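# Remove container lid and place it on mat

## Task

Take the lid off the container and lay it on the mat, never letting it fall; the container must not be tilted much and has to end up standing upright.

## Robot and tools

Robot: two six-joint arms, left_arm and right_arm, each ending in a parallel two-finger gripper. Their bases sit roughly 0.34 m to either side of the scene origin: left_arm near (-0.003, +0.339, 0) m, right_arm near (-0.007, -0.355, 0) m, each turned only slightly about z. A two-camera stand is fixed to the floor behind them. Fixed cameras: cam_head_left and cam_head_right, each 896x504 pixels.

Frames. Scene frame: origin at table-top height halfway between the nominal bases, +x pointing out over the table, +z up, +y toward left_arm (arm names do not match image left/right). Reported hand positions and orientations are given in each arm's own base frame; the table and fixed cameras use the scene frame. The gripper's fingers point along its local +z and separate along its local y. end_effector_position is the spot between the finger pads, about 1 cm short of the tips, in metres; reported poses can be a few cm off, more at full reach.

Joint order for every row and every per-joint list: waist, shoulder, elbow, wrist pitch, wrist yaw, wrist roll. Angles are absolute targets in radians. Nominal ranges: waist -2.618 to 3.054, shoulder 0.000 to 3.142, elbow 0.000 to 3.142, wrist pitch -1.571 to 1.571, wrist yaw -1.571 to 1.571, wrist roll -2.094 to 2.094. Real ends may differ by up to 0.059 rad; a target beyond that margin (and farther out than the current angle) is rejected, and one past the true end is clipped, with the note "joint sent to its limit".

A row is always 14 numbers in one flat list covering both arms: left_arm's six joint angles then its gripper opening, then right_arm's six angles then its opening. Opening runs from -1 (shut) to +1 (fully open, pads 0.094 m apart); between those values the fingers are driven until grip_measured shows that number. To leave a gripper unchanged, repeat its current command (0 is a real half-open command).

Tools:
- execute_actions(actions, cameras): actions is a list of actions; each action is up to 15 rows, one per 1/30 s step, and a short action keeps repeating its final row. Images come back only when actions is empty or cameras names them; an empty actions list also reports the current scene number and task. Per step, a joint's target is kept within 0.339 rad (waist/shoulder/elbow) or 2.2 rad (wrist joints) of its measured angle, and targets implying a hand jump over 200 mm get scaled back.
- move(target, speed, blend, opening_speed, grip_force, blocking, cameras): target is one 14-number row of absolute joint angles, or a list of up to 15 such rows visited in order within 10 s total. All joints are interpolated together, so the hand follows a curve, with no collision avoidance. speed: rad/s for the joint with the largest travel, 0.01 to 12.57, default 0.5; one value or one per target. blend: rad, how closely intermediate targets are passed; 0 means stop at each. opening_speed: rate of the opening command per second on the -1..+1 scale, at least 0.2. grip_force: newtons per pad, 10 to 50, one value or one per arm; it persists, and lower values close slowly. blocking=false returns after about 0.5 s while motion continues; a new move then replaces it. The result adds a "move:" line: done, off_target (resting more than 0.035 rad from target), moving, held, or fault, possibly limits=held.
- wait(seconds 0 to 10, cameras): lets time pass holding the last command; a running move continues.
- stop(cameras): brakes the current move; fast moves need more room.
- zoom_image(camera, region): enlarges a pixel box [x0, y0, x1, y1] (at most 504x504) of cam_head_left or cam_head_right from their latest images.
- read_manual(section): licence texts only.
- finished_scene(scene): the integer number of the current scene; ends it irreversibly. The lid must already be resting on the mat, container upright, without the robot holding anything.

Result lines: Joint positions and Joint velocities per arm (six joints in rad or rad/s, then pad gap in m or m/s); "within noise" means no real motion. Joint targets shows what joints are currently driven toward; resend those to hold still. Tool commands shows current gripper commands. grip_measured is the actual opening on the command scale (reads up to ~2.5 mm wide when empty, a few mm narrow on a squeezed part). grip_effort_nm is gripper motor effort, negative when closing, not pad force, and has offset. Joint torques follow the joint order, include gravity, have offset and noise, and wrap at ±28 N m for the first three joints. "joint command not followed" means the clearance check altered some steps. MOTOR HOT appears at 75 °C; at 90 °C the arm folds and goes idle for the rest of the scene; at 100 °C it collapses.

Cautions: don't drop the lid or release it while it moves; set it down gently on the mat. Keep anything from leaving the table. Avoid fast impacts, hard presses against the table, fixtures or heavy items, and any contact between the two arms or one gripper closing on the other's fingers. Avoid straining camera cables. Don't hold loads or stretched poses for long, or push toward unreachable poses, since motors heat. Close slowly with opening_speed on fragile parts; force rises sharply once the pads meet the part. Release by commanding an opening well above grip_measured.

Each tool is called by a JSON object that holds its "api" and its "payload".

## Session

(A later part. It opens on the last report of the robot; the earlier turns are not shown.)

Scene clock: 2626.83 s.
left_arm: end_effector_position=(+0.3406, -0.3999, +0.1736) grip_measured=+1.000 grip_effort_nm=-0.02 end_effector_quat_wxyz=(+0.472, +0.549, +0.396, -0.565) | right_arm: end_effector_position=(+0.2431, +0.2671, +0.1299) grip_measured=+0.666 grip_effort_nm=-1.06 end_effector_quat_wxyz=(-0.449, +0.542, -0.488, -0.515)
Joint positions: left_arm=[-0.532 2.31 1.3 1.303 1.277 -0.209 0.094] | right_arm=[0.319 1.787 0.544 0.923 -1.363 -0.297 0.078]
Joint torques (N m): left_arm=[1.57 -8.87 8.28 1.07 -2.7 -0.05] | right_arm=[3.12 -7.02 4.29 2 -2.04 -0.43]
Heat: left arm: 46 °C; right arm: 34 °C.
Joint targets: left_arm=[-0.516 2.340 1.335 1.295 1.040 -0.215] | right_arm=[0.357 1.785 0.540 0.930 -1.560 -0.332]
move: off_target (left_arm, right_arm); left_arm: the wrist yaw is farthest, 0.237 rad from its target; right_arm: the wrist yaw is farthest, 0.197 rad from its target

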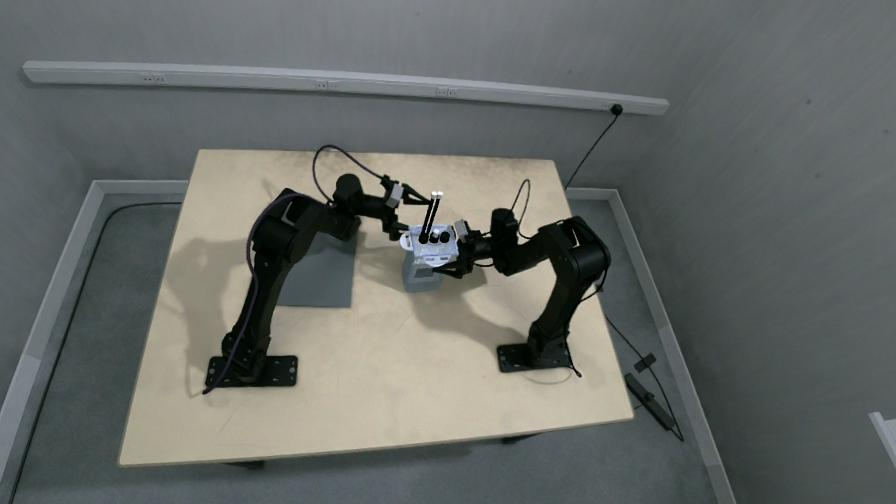

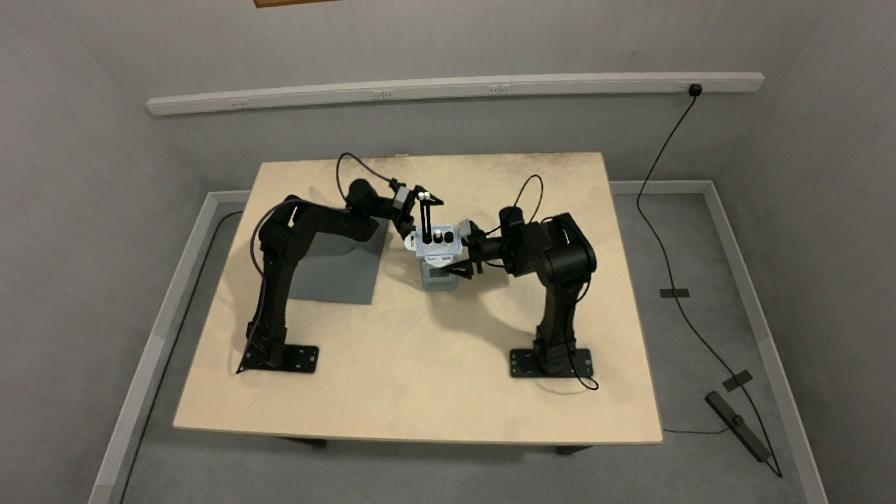

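{"api": "move", "payload": {"target": [-0.514,2.34,1.335,1.295,0.97,-0.215,1,0.361,1.785,0.54,0.93,-1.57,-0.332,0.0], "speed": 0.05, "cameras": ["cam_head_left","cam_head_right"]}}

{"api": "zoom_image", "payload": {"camera": "cam_head_left", "region": [385, 180, 475, 300]}}

{"api": "zoom_image", "payload": {"camera": "cam_head_right", "region": [400, 205, 470, 250]}}

Scene clock: 2637.77 s.
left_arm: end_effector_position=(+0.4003, -0.3964, +0.1836) grip_measured=+1.000 grip_effort_nm=-0.02 end_effector_quat_wxyz=(+0.559, +0.453, +0.467, -0.515) | right_arm: end_effector_position=(+0.2065, +0.2715, +0.1365) grip_measured=+0.666 grip_effort_nm=-1.06 end_effector_quat_wxyz=(-0.408, +0.571, -0.429, -0.568)
Joint positions: left_arm=[-0.513 2.317 1.303 1.296 0.984 -0.211 0.094] | right_arm=[0.361 1.789 0.544 0.904 -1.51 -0.319 0.078]
Joint torques (N m): left_arm=[-0.18 -9.63 8.16 1.32 -0.22 -0.03] | right_arm=[0.01 -6.99 4.16 2.08 -0.73 -0.18]
Motor temperatures (°C): left_arm=[28 46 35 32 31 26 26] | right_arm=[26 33 34 34 33 28 31]
Heat: left arm: 46 °C; right arm: 34 °C.
Joint targets: left_arm=[-0.514 2.340 1.335 1.295 0.970 -0.215] | right_arm=[0.361 1.785 0.540 0.930 -1.567 -0.332]
joint sent to its limit (right arm) — the wrist yaw, lower limit.
move: off_target (right_arm); right_arm: the wrist yaw is farthest, 0.060 rad from its target

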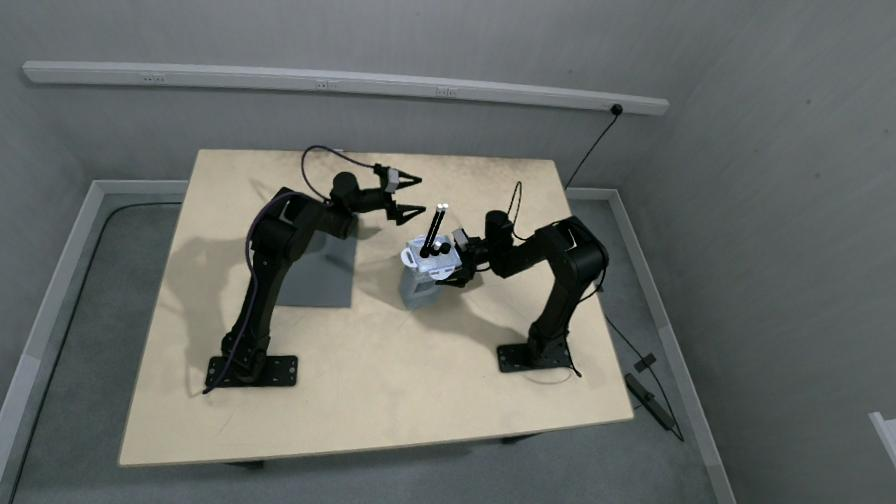

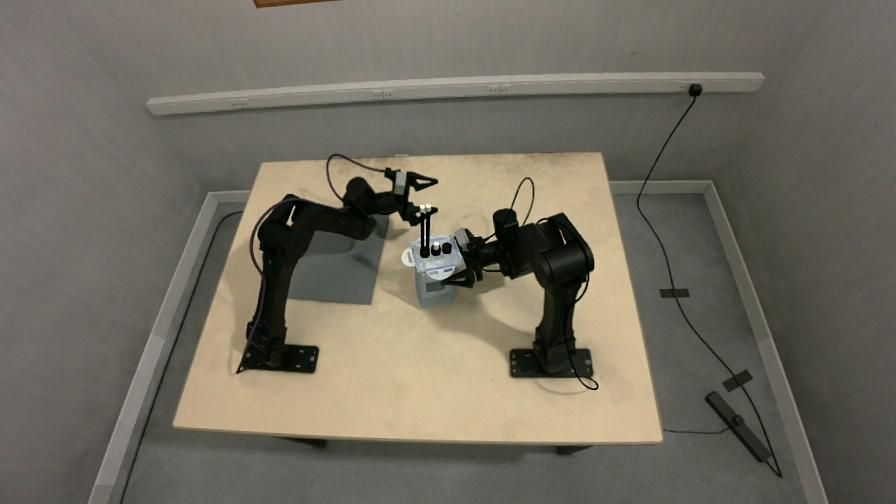

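Scaled by 4.200 from the camera's 896x504 image, which has a finer 1280x720 frame.

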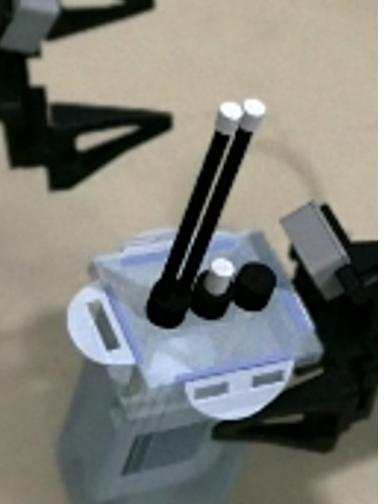

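Scaled by 7.200 from the camera's 896x504 image, which has a finer 1280x720 frame.

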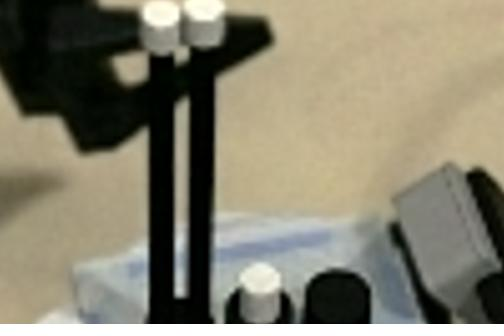

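{"api": "zoom_image", "payload": {"camera": "cam_head_left", "region": [380, 200, 480, 320]}}

{"api": "zoom_image", "payload": {"camera": "cam_head_right", "region": [390, 200, 490, 320]}}

Scaled by 4.200 from the camera's 896x504 image, which has a finer 1280x720 frame.

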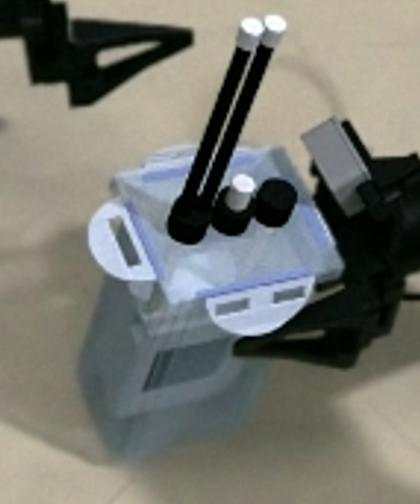

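Scaled by 4.200 from the camera's 896x504 image, which has a finer 1280x720 frame.

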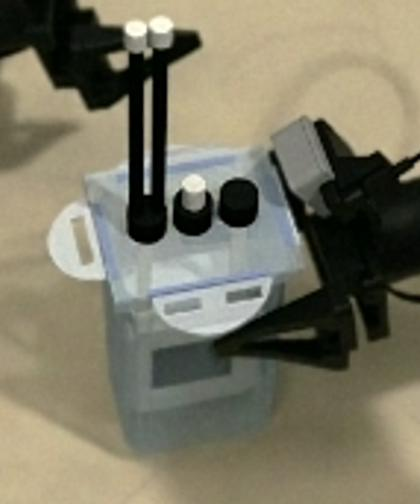

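{"api": "move", "payload": {"target": [-0.4,2.34,1.335,1.295,1.1,-0.215,1,0.361,1.835,0.54,0.97,-1.50,-0.332,0.0], "speed": 0.1, "grip_force": [50,20], "cameras": ["cam_head_left","cam_head_right"]}}

{"api": "zoom_image", "payload": {"camera": "cam_head_left", "region": [380, 200, 480, 320]}}

{"api": "zoom_image", "payload": {"camera": "cam_head_right", "region": [390, 200, 490, 320]}}

Scene clock: 2664.23 s.
left_arm: end_effector_position=(+0.4215, -0.3529, +0.1785) grip_measured=+1.000 grip_effort_nm=-0.02 end_effector_quat_wxyz=(+0.555, +0.465, +0.470, -0.505) | right_arm: end_effector_position=(+0.2095, +0.2725, +0.1297) grip_measured=+0.674 grip_effort_nm=-0.52 end_effector_quat_wxyz=(-0.412, +0.572, -0.430, -0.564)
Joint positions: left_arm=[-0.402 2.317 1.303 1.296 1.099 -0.211 0.094] | right_arm=[0.361 1.823 0.544 0.945 -1.501 -0.32 0.079]
Joint torques (N m): left_arm=[0.23 -9.57 8.08 1.28 -0.12 -0.03] | right_arm=[-0.01 -5.94 3.99 2.08 -0.23 -0.17]
Heat: left arm: 45 °C; right arm: 34 °C.
Joint targets: left_arm=[-0.400 2.340 1.335 1.295 1.100 -0.215] | right_arm=[0.361 1.835 0.540 0.970 -1.500 -0.332]
grip_force (N): 50, 20
move: done

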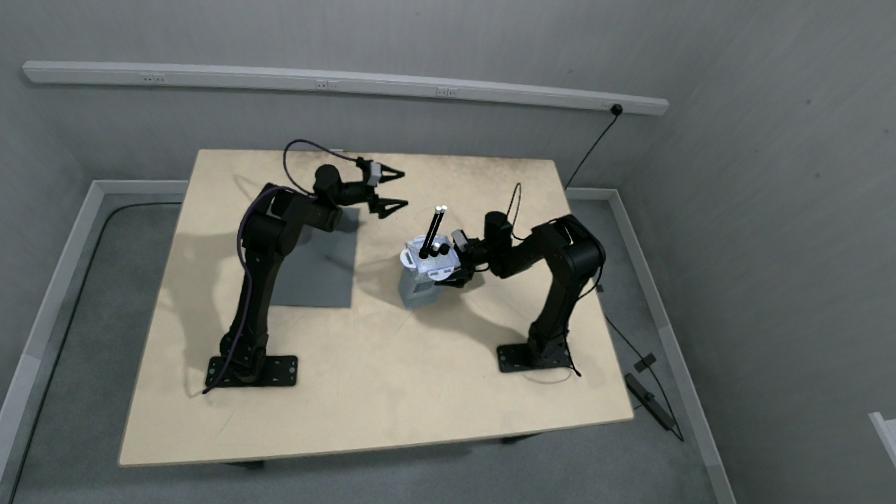

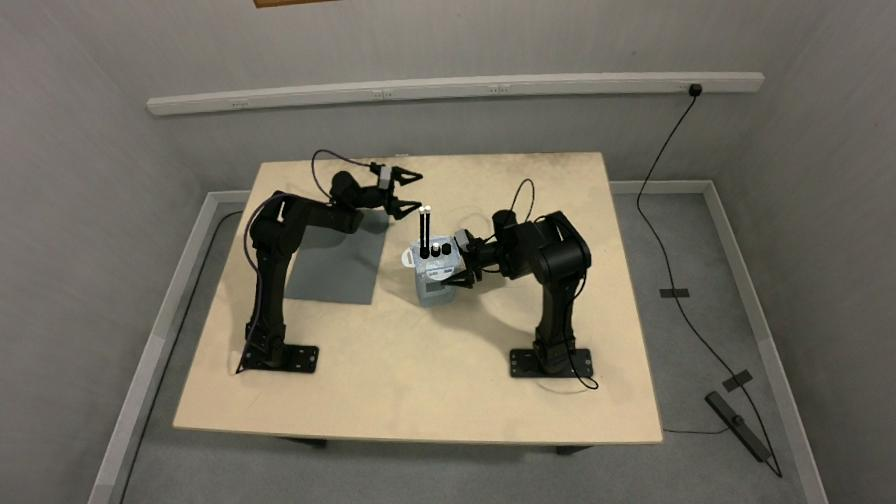

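Scaled by 4.200 from the camera's 896x504 image, which has a finer 1280x720 frame.

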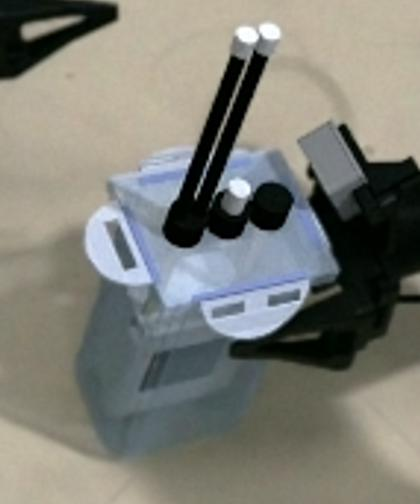

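Scaled by 4.200 from the camera's 896x504 image, which has a finer 1280x720 frame.

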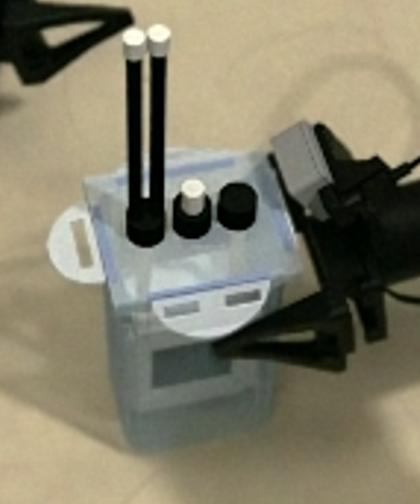

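{"api": "move", "payload": {"target": [[-0.4,2.34,1.335,1.295,1.1,-0.215,1,0.361,1.835,0.54,0.97,-1.50,-0.332,0.695],[-0.4,2.34,1.335,1.295,1.1,-0.215,1,0.361,1.835,0.54,0.97,-1.50,-0.332,0.705]], "opening_speed": 0.2, "grip_force": [50,10], "cameras": ["cam_head_left","cam_head_right"]}}

{"api": "zoom_image", "payload": {"camera": "cam_head_left", "region": [380, 200, 480, 320]}}

{"api": "zoom_image", "payload": {"camera": "cam_head_right", "region": [390, 200, 490, 320]}}

Scene clock: 2680.03 s.
left_arm: end_effector_position=(+0.4214, -0.3529, +0.1785) grip_measured=+1.000 grip_effort_nm=-0.02 end_effector_quat_wxyz=(+0.555, +0.465, +0.470, -0.505) | right_arm: end_effector_position=(+0.2107, +0.2729, +0.1290) grip_measured=+0.703 grip_effort_nm=0.10 end_effector_quat_wxyz=(-0.417, +0.574, -0.428, -0.560)
Joint positions: left_arm=[-0.402 2.317 1.303 1.296 1.1 -0.211 0.094] | right_arm=[0.361 1.828 0.544 0.957 -1.496 -0.325 0.08]
Joint torques (N m): left_arm=[0.23 -9.59 8.1 1.27 -0.12 -0.03] | right_arm=[-0.01 -6.35 3.99 1.95 -0.24 -0.1]
Heat: left arm: 45 °C; right arm: 34 °C.
Joint targets: left_arm=[-0.400 2.340 1.335 1.295 1.100 -0.215] | right_arm=[0.361 1.835 0.540 0.970 -1.500 -0.332]
grip_force (N): 50, 10
move: done

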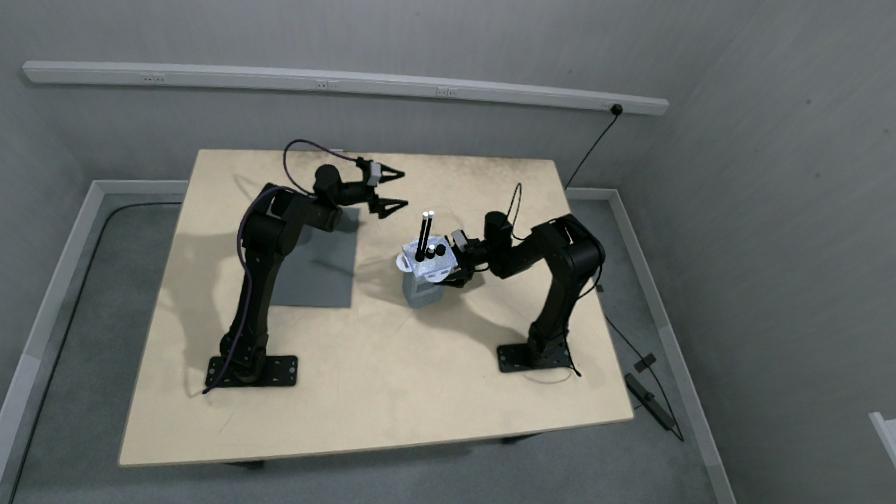

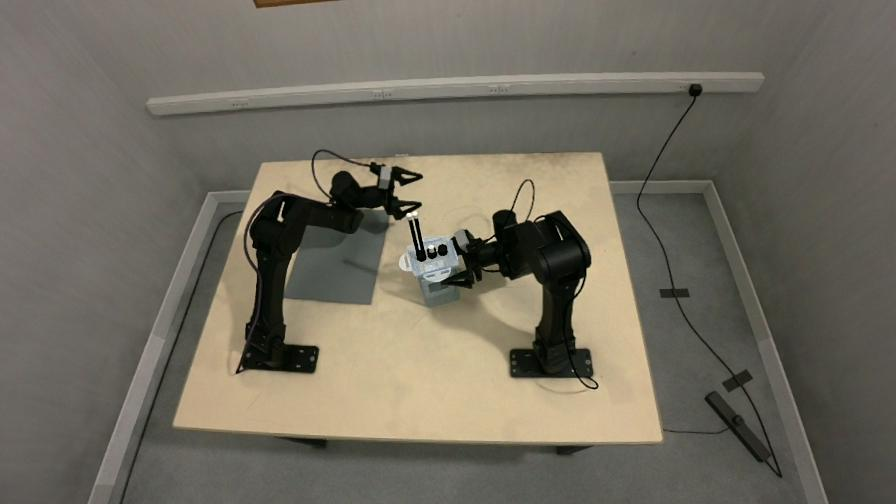

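Scaled by 4.200 from the camera's 896x504 image, which has a finer 1280x720 frame.

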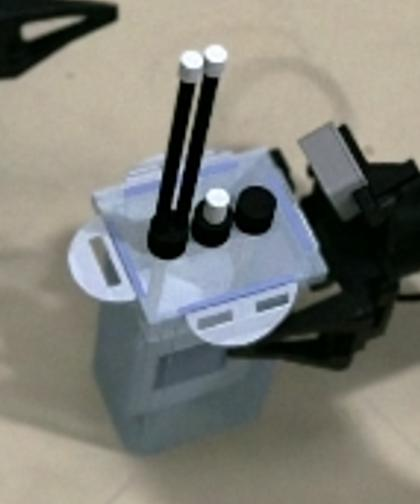

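Scaled by 4.200 from the camera's 896x504 image, which has a finer 1280x720 frame.

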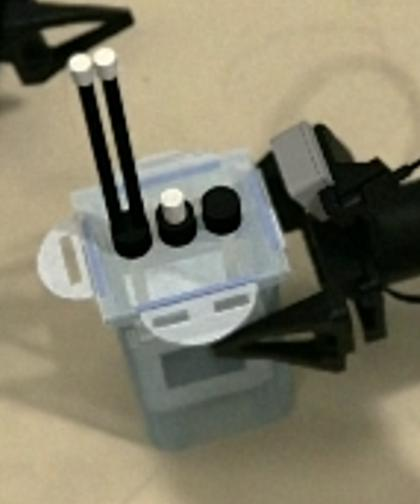

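{"api": "move", "payload": {"target": [[-0.126,0.98,0.373,0.30,1.114,0.29,1,0.361,1.835,0.54,0.97,-1.50,-0.332,1.0],[-0.848,1.69,0.16,1.39,0.408,0.061,1,0.361,1.835,0.54,0.97,-1.50,-0.332,1.0]], "speed": 0.5, "blend": [0.1,0], "opening_speed": 0.3, "cameras": ["cam_head_left","cam_head_right"]}}

{"api": "zoom_image", "payload": {"camera": "cam_head_left", "region": [340, 200, 500, 360]}}

{"api": "zoom_image", "payload": {"camera": "cam_head_right", "region": [340, 200, 500, 360]}}

Scene clock: 2739.23 s.
left_arm: end_effector_position=(+0.1832, -0.3145, +0.1073) grip_measured=+1.000 grip_effort_nm=-0.02 end_effector_quat_wxyz=(+0.533, +0.447, +0.604, -0.388) | right_arm: end_effector_position=(+0.2104, +0.2728, +0.1296) grip_measured=+0.998 grip_effort_nm=0.10 end_effector_quat_wxyz=(-0.418, +0.575, -0.425, -0.560)
Joint positions: left_arm=[-0.844 1.675 0.172 1.361 0.418 0.066 0.094] | right_arm=[0.361 1.828 0.544 0.962 -1.498 -0.326 0.094]
Joint torques (N m): left_arm=[-0.49 -3.18 2.39 2.04 -0.03 -0.05] | right_arm=[-0.01 -6.37 3.97 1.9 -0.22 -0.1]
Motor temperatures (°C): left_arm=[28 44 34 33 26 26 26] | right_arm=[25 31 34 34 29 28 29]
Heat: left arm: 44 °C; right arm: 34 °C.
Joint targets: left_arm=[-0.848 1.690 0.160 1.390 0.408 0.061] | right_arm=[0.361 1.835 0.540 0.970 -1.500 -0.332]
grip_force (N): 50, 10
move: done; blend cut to 0 rad at target 1

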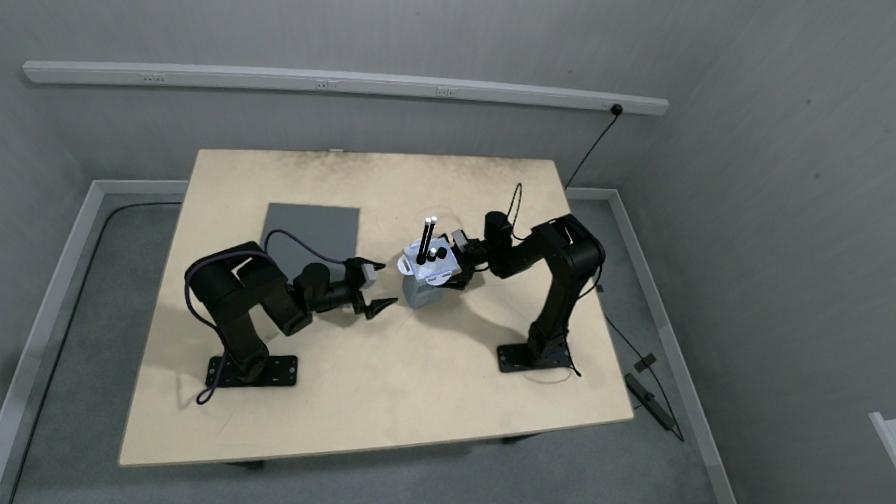

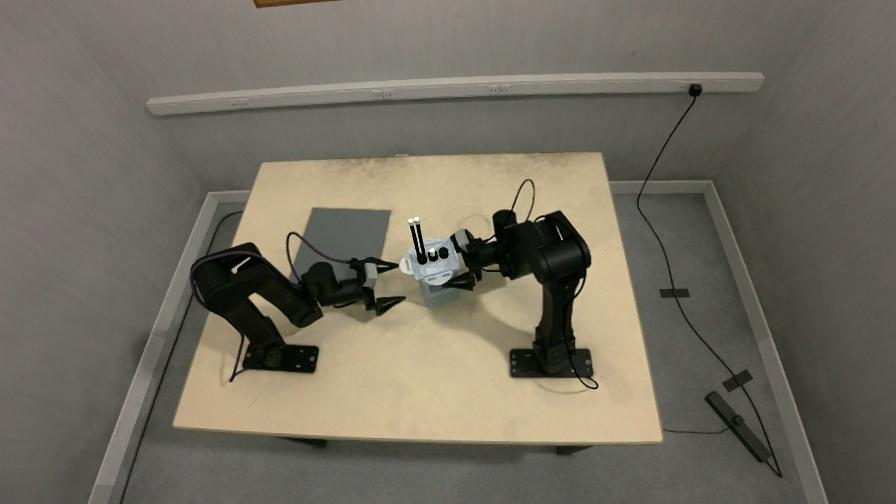

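Scaled by 3.150 from the camera's 896x504 image, which has a finer 1280x720 frame.

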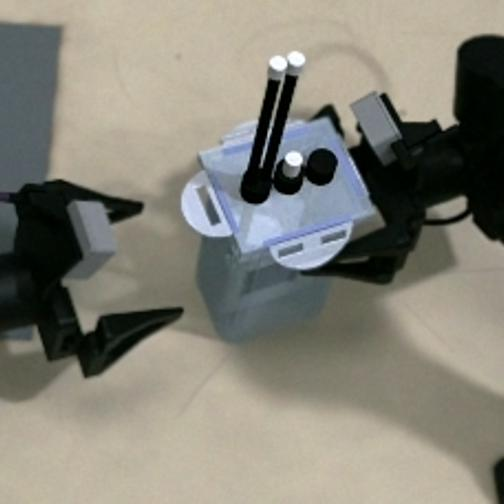

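Scaled by 3.150 from the camera's 896x504 image, which has a finer 1280x720 frame.

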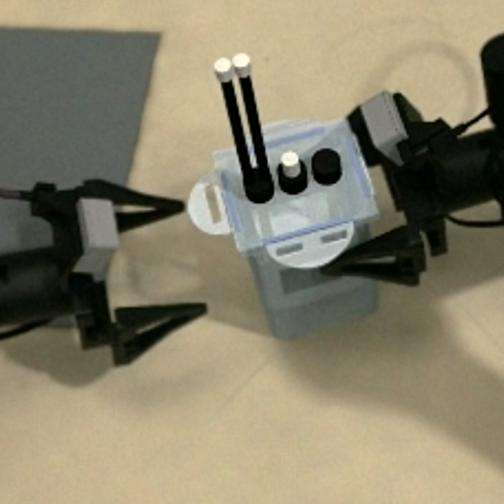

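{"api": "move", "payload": {"target": [[-0.90,1.772,0.30,1.37,0.36,0.053,1,0.361,1.835,0.54,0.97,-1.50,-0.332,1.0],[-0.95,1.848,0.41,1.335,0.305,0.045,1,0.361,1.835,0.54,0.97,-1.50,-0.332,1.0]], "speed": 0.15, "blend": [0.03,0], "cameras": ["cam_head_left","cam_head_right"]}}

{"api": "zoom_image", "payload": {"camera": "cam_head_left", "region": [360, 200, 500, 320]}}

{"api": "zoom_image", "payload": {"camera": "cam_head_right", "region": [360, 200, 500, 320]}}

Scene clock: 2750.80 s.
left_arm: end_effector_position=(+0.1981, -0.3717, +0.1123) grip_measured=+1.000 grip_effort_nm=-0.02 end_effector_quat_wxyz=(+0.542, +0.446, +0.594, -0.394) | right_arm: end_effector_position=(+0.2104, +0.2728, +0.1296) grip_measured=+0.998 grip_effort_nm=0.10 end_effector_quat_wxyz=(-0.418, +0.575, -0.425, -0.560)
Joint positions: left_arm=[-0.946 1.828 0.384 1.336 0.325 0.05 0.094] | right_arm=[0.361 1.828 0.544 0.962 -1.498 -0.326 0.094]
Joint torques (N m): left_arm=[-0.4 -4.49 6.02 1.76 -0.18 -0.05] | right_arm=[0.01 -6.35 3.97 1.9 -0.23 -0.09]
Heat: left arm: 44 °C; right arm: 34 °C.
Joint targets: left_arm=[-0.950 1.848 0.410 1.335 0.305 0.045] | right_arm=[0.361 1.835 0.540 0.970 -1.500 -0.332]
grip_force (N): 50, 10
move: done

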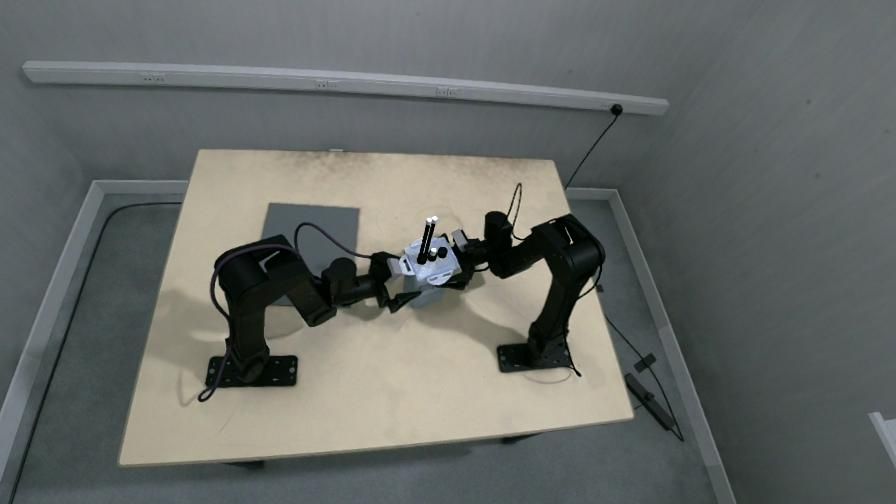

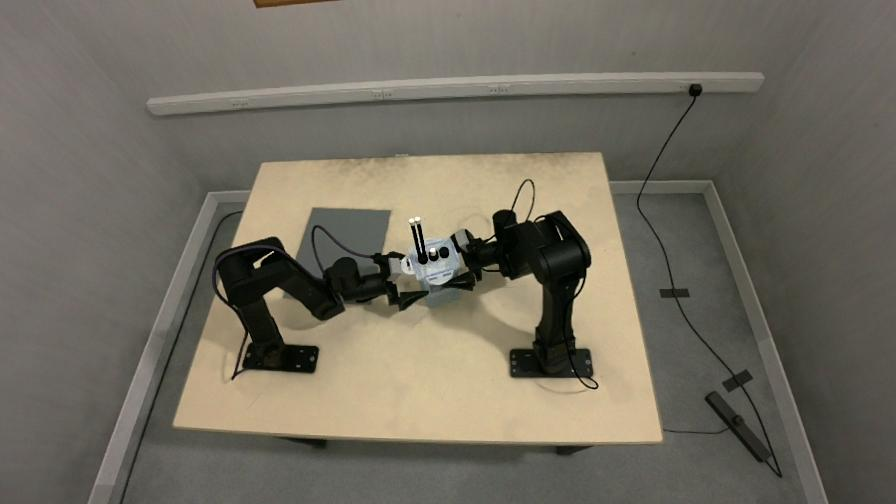

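Scaled by 3.600 from the camera's 896x504 image, which has a finer 1280x720 frame.

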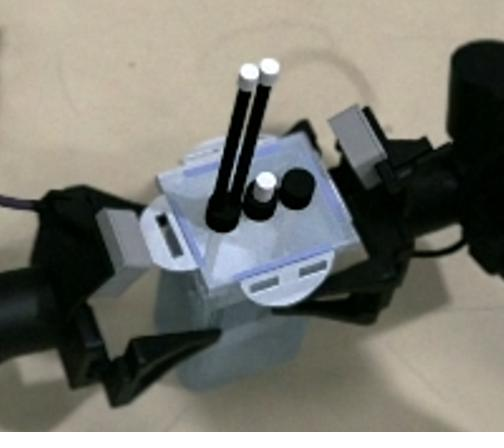

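Scaled by 3.600 from the camera's 896x504 image, which has a finer 1280x720 frame.

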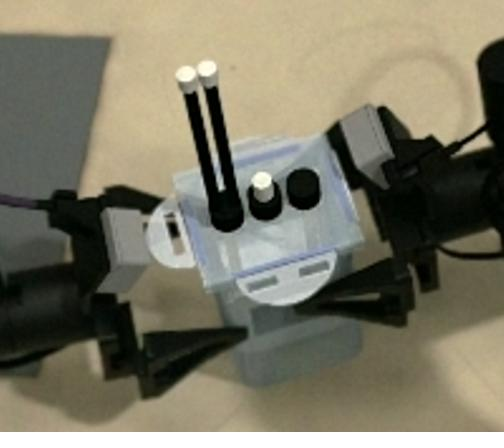

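{"api": "move", "payload": {"target": [-0.95,1.848,0.41,1.335,0.305,0.045,0.0,0.361,1.835,0.54,0.97,-1.50,-0.332,1.0], "opening_speed": 0.3, "grip_force": [50,50], "cameras": ["cam_head_left","cam_head_right"]}}

{"api": "zoom_image", "payload": {"camera": "cam_head_left", "region": [360, 200, 500, 320]}}

{"api": "zoom_image", "payload": {"camera": "cam_head_right", "region": [360, 200, 500, 320]}}

Scene clock: 2761.43 s.
left_arm: end_effector_position=(+0.1962, -0.3726, +0.1121) grip_measured=+0.643 grip_effort_nm=-1.01 end_effector_quat_wxyz=(+0.540, +0.448, +0.593, -0.396) | right_arm: end_effector_position=(+0.2104, +0.2728, +0.1296) grip_measured=+0.998 grip_effort_nm=0.10 end_effector_quat_wxyz=(-0.418, +0.575, -0.425, -0.560)
Joint positions: left_arm=[-0.95 1.828 0.384 1.335 0.328 0.05 0.077] | right_arm=[0.361 1.828 0.544 0.962 -1.498 -0.326 0.094]
Joint torques (N m): left_arm=[0.01 -4.49 6.01 1.75 -0.21 -0.04] | right_arm=[0.01 -6.35 3.99 1.9 -0.23 -0.09]
Heat: left arm: 43 °C; right arm: 34 °C.
Joint targets: left_arm=[-0.950 1.848 0.410 1.335 0.305 0.045] | right_arm=[0.361 1.835 0.540 0.970 -1.500 -0.332]
move: done

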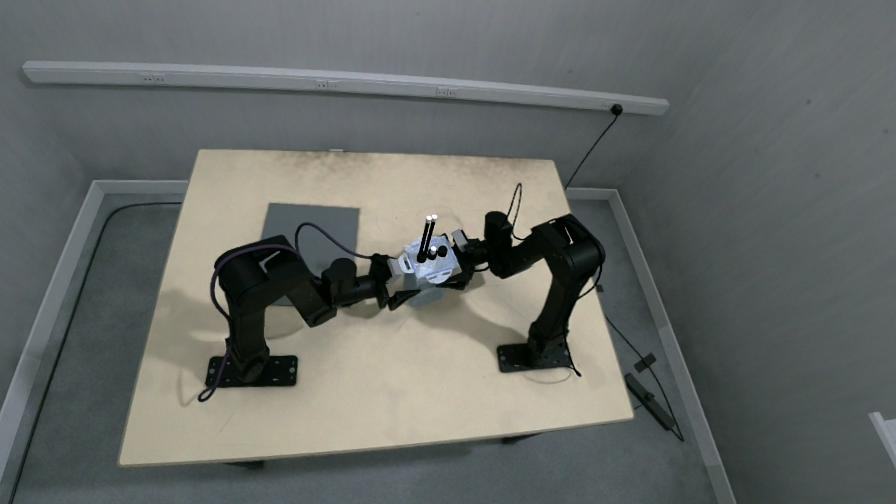

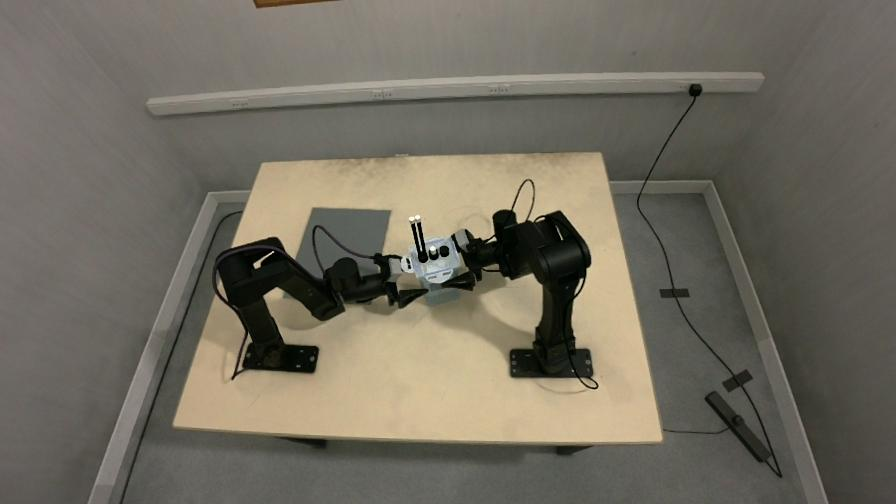

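Scaled by 3.600 from the camera's 896x504 image, which has a finer 1280x720 frame.

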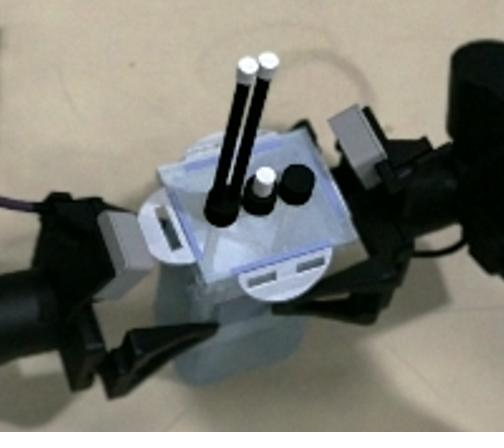

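Scaled by 3.600 from the camera's 896x504 image, which has a finer 1280x720 frame.

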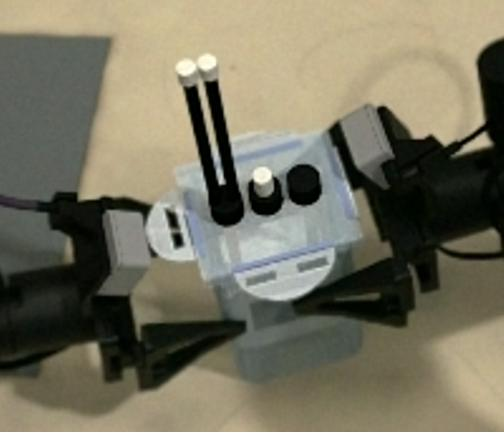

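{"api": "move", "payload": {"target": [[-0.95,1.848,0.41,1.335,0.305,0.045,0.0,0.275,1.785,0.50,0.99,-1.525,-0.328,1.0],[-0.95,1.848,0.41,1.335,0.305,0.045,0.0,0.19,1.73,0.45,1.0,-1.545,-0.326,1.0],[-0.95,1.848,0.41,1.335,0.305,0.045,0.0,-0.2,1.73,0.45,0.95,-1.1,-0.3,1.0]], "speed": [0.2,0.2,0.4], "blend": [0.01,0.02,0], "cameras": ["cam_head_left","cam_head_right"]}}

{"api": "zoom_image", "payload": {"camera": "cam_head_left", "region": [360, 200, 500, 320]}}

{"api": "zoom_image", "payload": {"camera": "cam_head_right", "region": [360, 200, 500, 320]}}

Scene clock: 2845.30 s.
left_arm: end_effector_position=(+0.1964, -0.3725, +0.1121) grip_measured=+0.643 grip_effort_nm=-1.01 end_effector_quat_wxyz=(+0.540, +0.447, +0.593, -0.396) | right_arm: end_effector_position=(+0.3639, +0.0931, +0.1152) grip_measured=+0.998 grip_effort_nm=0.09 end_effector_quat_wxyz=(+0.592, -0.347, +0.669, +0.285)
Joint positions: left_arm=[-0.95 1.828 0.384 1.335 0.327 0.049 0.077] | right_arm=[-0.196 1.749 0.469 0.973 -1.104 -0.306 0.094]
Joint torques (N m): left_arm=[-0.01 -4.48 6.02 1.77 -0.2 -0.03] | right_arm=[-0.38 -7.99 3.17 1.85 -0.12 0.06]
Heat: left arm: 41 °C; right arm: 33 °C.
Joint targets: left_arm=[-0.950 1.848 0.410 1.335 0.305 0.045] | right_arm=[-0.200 1.730 0.450 0.950 -1.100 -0.300]
move: done

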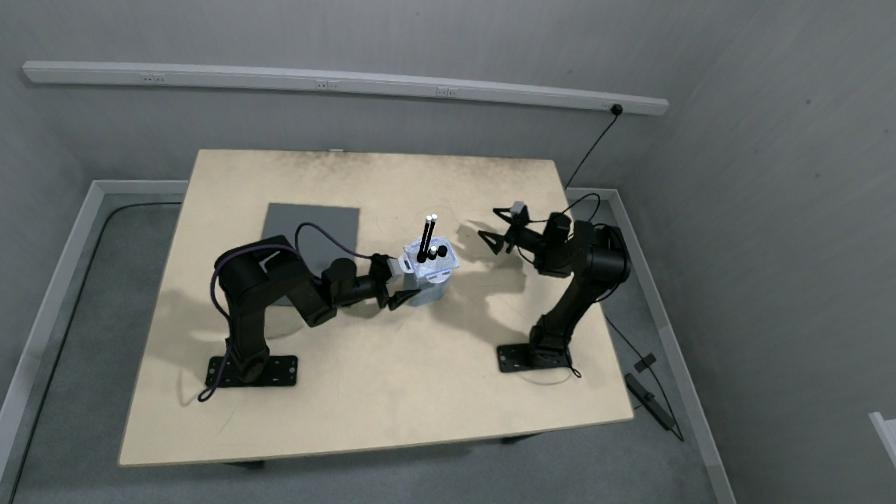

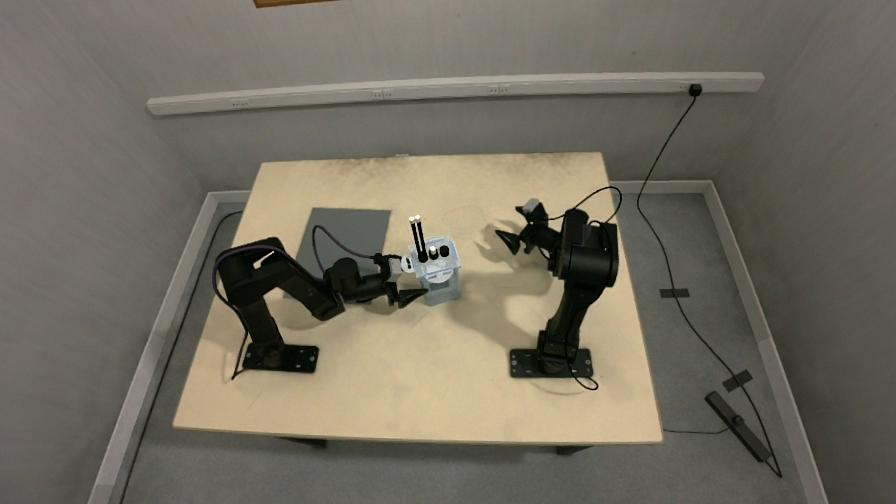

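Scaled by 3.600 from the camera's 896x504 image, which has a finer 1280x720 frame.

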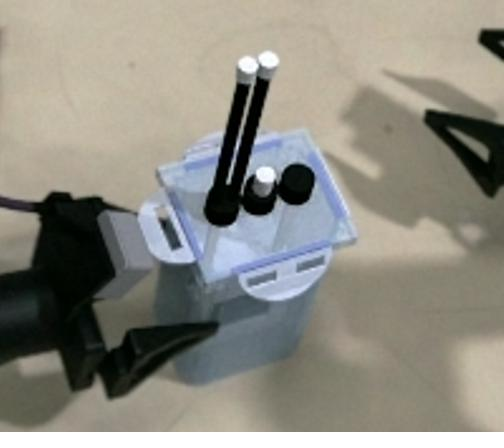

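Scaled by 3.600 from the camera's 896x504 image, which has a finer 1280x720 frame.

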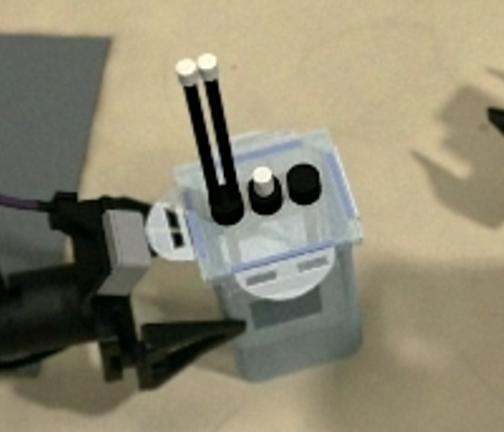

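{"api": "move", "payload": {"target": [-0.95,1.71,0.405,1.27,0.31,0.045,0.0,-0.2,1.73,0.45,0.95,-1.1,-0.3,1.0], "speed": 0.1, "cameras": ["cam_head_left"]}}

{"api": "zoom_image", "payload": {"camera": "cam_head_left", "region": [360, 200, 500, 320]}}

Scene clock: 2852.70 s.
left_arm: end_effector_position=(+0.1960, -0.3698, +0.1143) grip_measured=+0.643 grip_effort_nm=-1.01 end_effector_quat_wxyz=(+0.529, +0.449, +0.606, -0.389) | right_arm: end_effector_position=(+0.3640, +0.0930, +0.1152) grip_measured=+0.998 grip_effort_nm=0.09 end_effector_quat_wxyz=(+0.592, -0.347, +0.669, +0.285)
Joint positions: left_arm=[-0.95 1.758 0.384 1.229 0.319 0.049 0.077] | right_arm=[-0.196 1.749 0.469 0.973 -1.103 -0.306 0.094]
Joint torques (N m): left_arm=[-0.03 -9.62 5.93 2.2 -0.06 -0.04] | right_arm=[-0.38 -7.99 3.18 1.85 -0.15 0.06]
Heat: left arm: 41 °C; right arm: 33 °C.
Joint targets: left_arm=[-0.950 1.710 0.405 1.270 0.310 0.045] | right_arm=[-0.200 1.730 0.450 0.950 -1.100 -0.300]
move: off_target (left_arm); left_arm: the shoulder is farthest, 0.048 rad from its target
Images, in order (width x height): cam_head_left 896x504.

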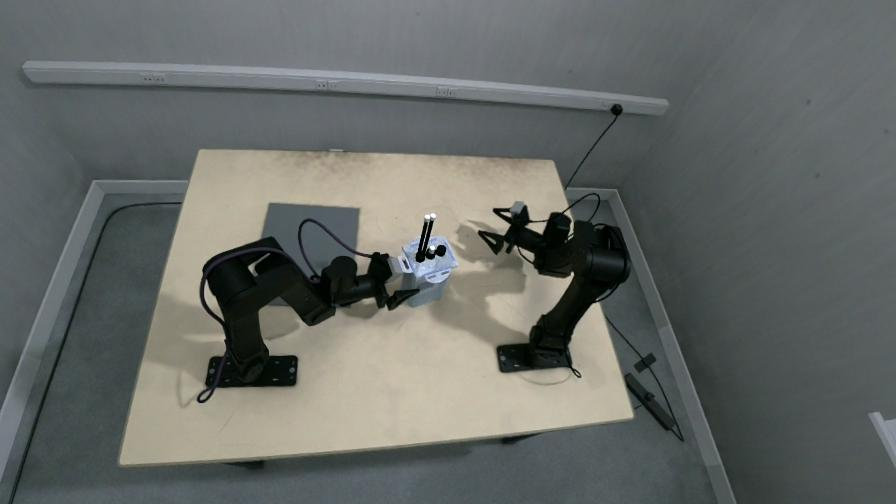

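Scaled by 3.600 from the camera's 896x504 image, which has a finer 1280x720 frame.

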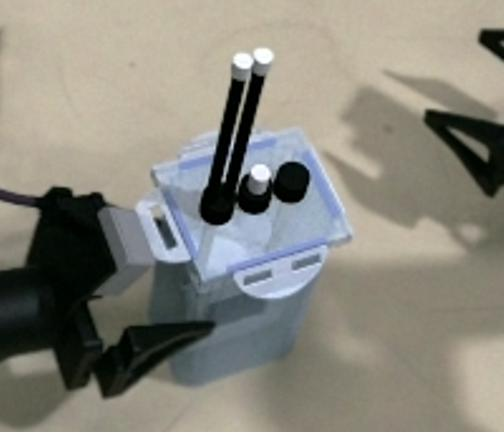

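{"api": "move", "payload": {"target": [-0.95,1.69,0.405,1.335,0.31,0.045,0.0,-0.2,1.73,0.45,0.95,-1.1,-0.3,1.0], "speed": 0.1, "cameras": ["cam_head_left","cam_head_right"]}}

{"api": "zoom_image", "payload": {"camera": "cam_head_left", "region": [360, 200, 500, 320]}}

Scene clock: 2862.03 s.
left_arm: end_effector_position=(+0.1961, -0.3698, +0.1181) grip_measured=+0.643 grip_effort_nm=-1.02 end_effector_quat_wxyz=(+0.532, +0.448, +0.603, -0.390) | right_arm: end_effector_position=(+0.3640, +0.0930, +0.1152) grip_measured=+0.998 grip_effort_nm=0.09 end_effector_quat_wxyz=(+0.592, -0.347, +0.669, +0.285)
Joint positions: left_arm=[-0.95 1.749 0.384 1.229 0.319 0.049 0.077] | right_arm=[-0.196 1.749 0.469 0.973 -1.103 -0.306 0.094]
Joint torques (N m): left_arm=[-0.02 -10.45 5.98 2.84 -0.06 -0.03] | right_arm=[-0.38 -7.99 3.18 1.85 -0.14 0.06]
Heat: left arm: 42 °C; right arm: 34 °C.
Joint targets: left_arm=[-0.950 1.690 0.405 1.335 0.310 0.045] | right_arm=[-0.200 1.730 0.450 0.950 -1.100 -0.300]
move: off_target (left_arm); left_arm: the wrist pitch is farthest, 0.106 rad from its target

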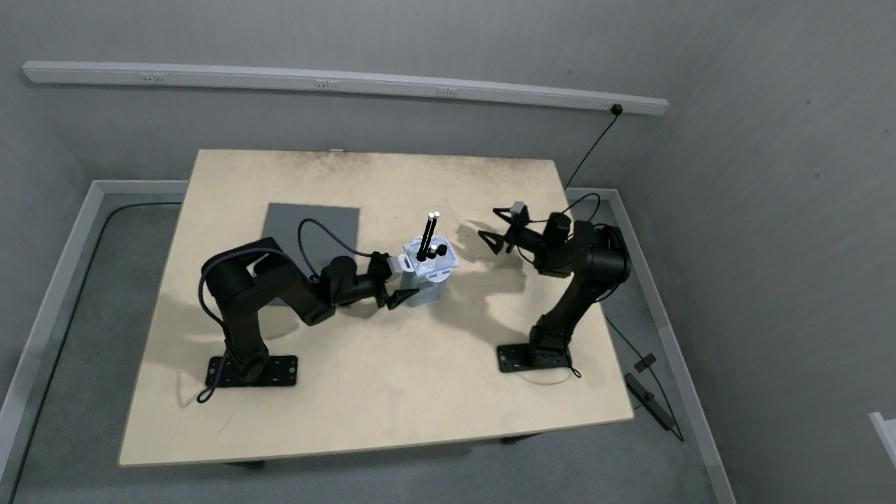

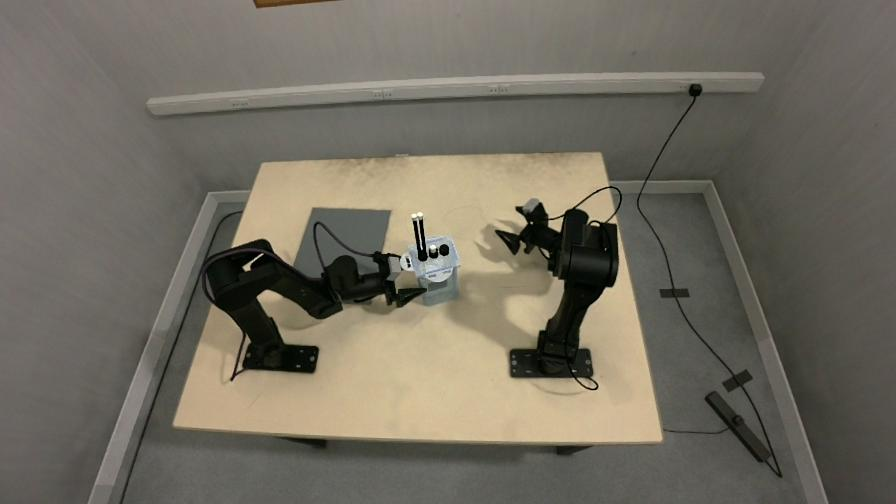

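Scaled by 3.600 from the camera's 896x504 image, which has a finer 1280x720 frame.

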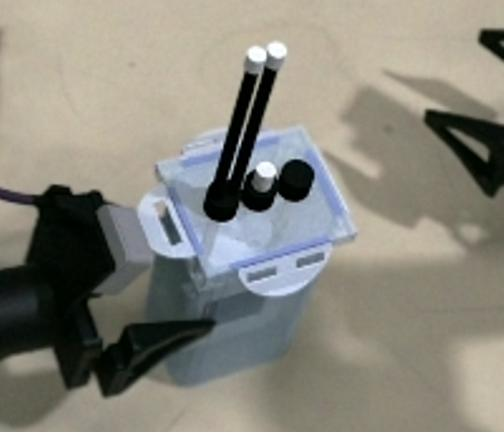

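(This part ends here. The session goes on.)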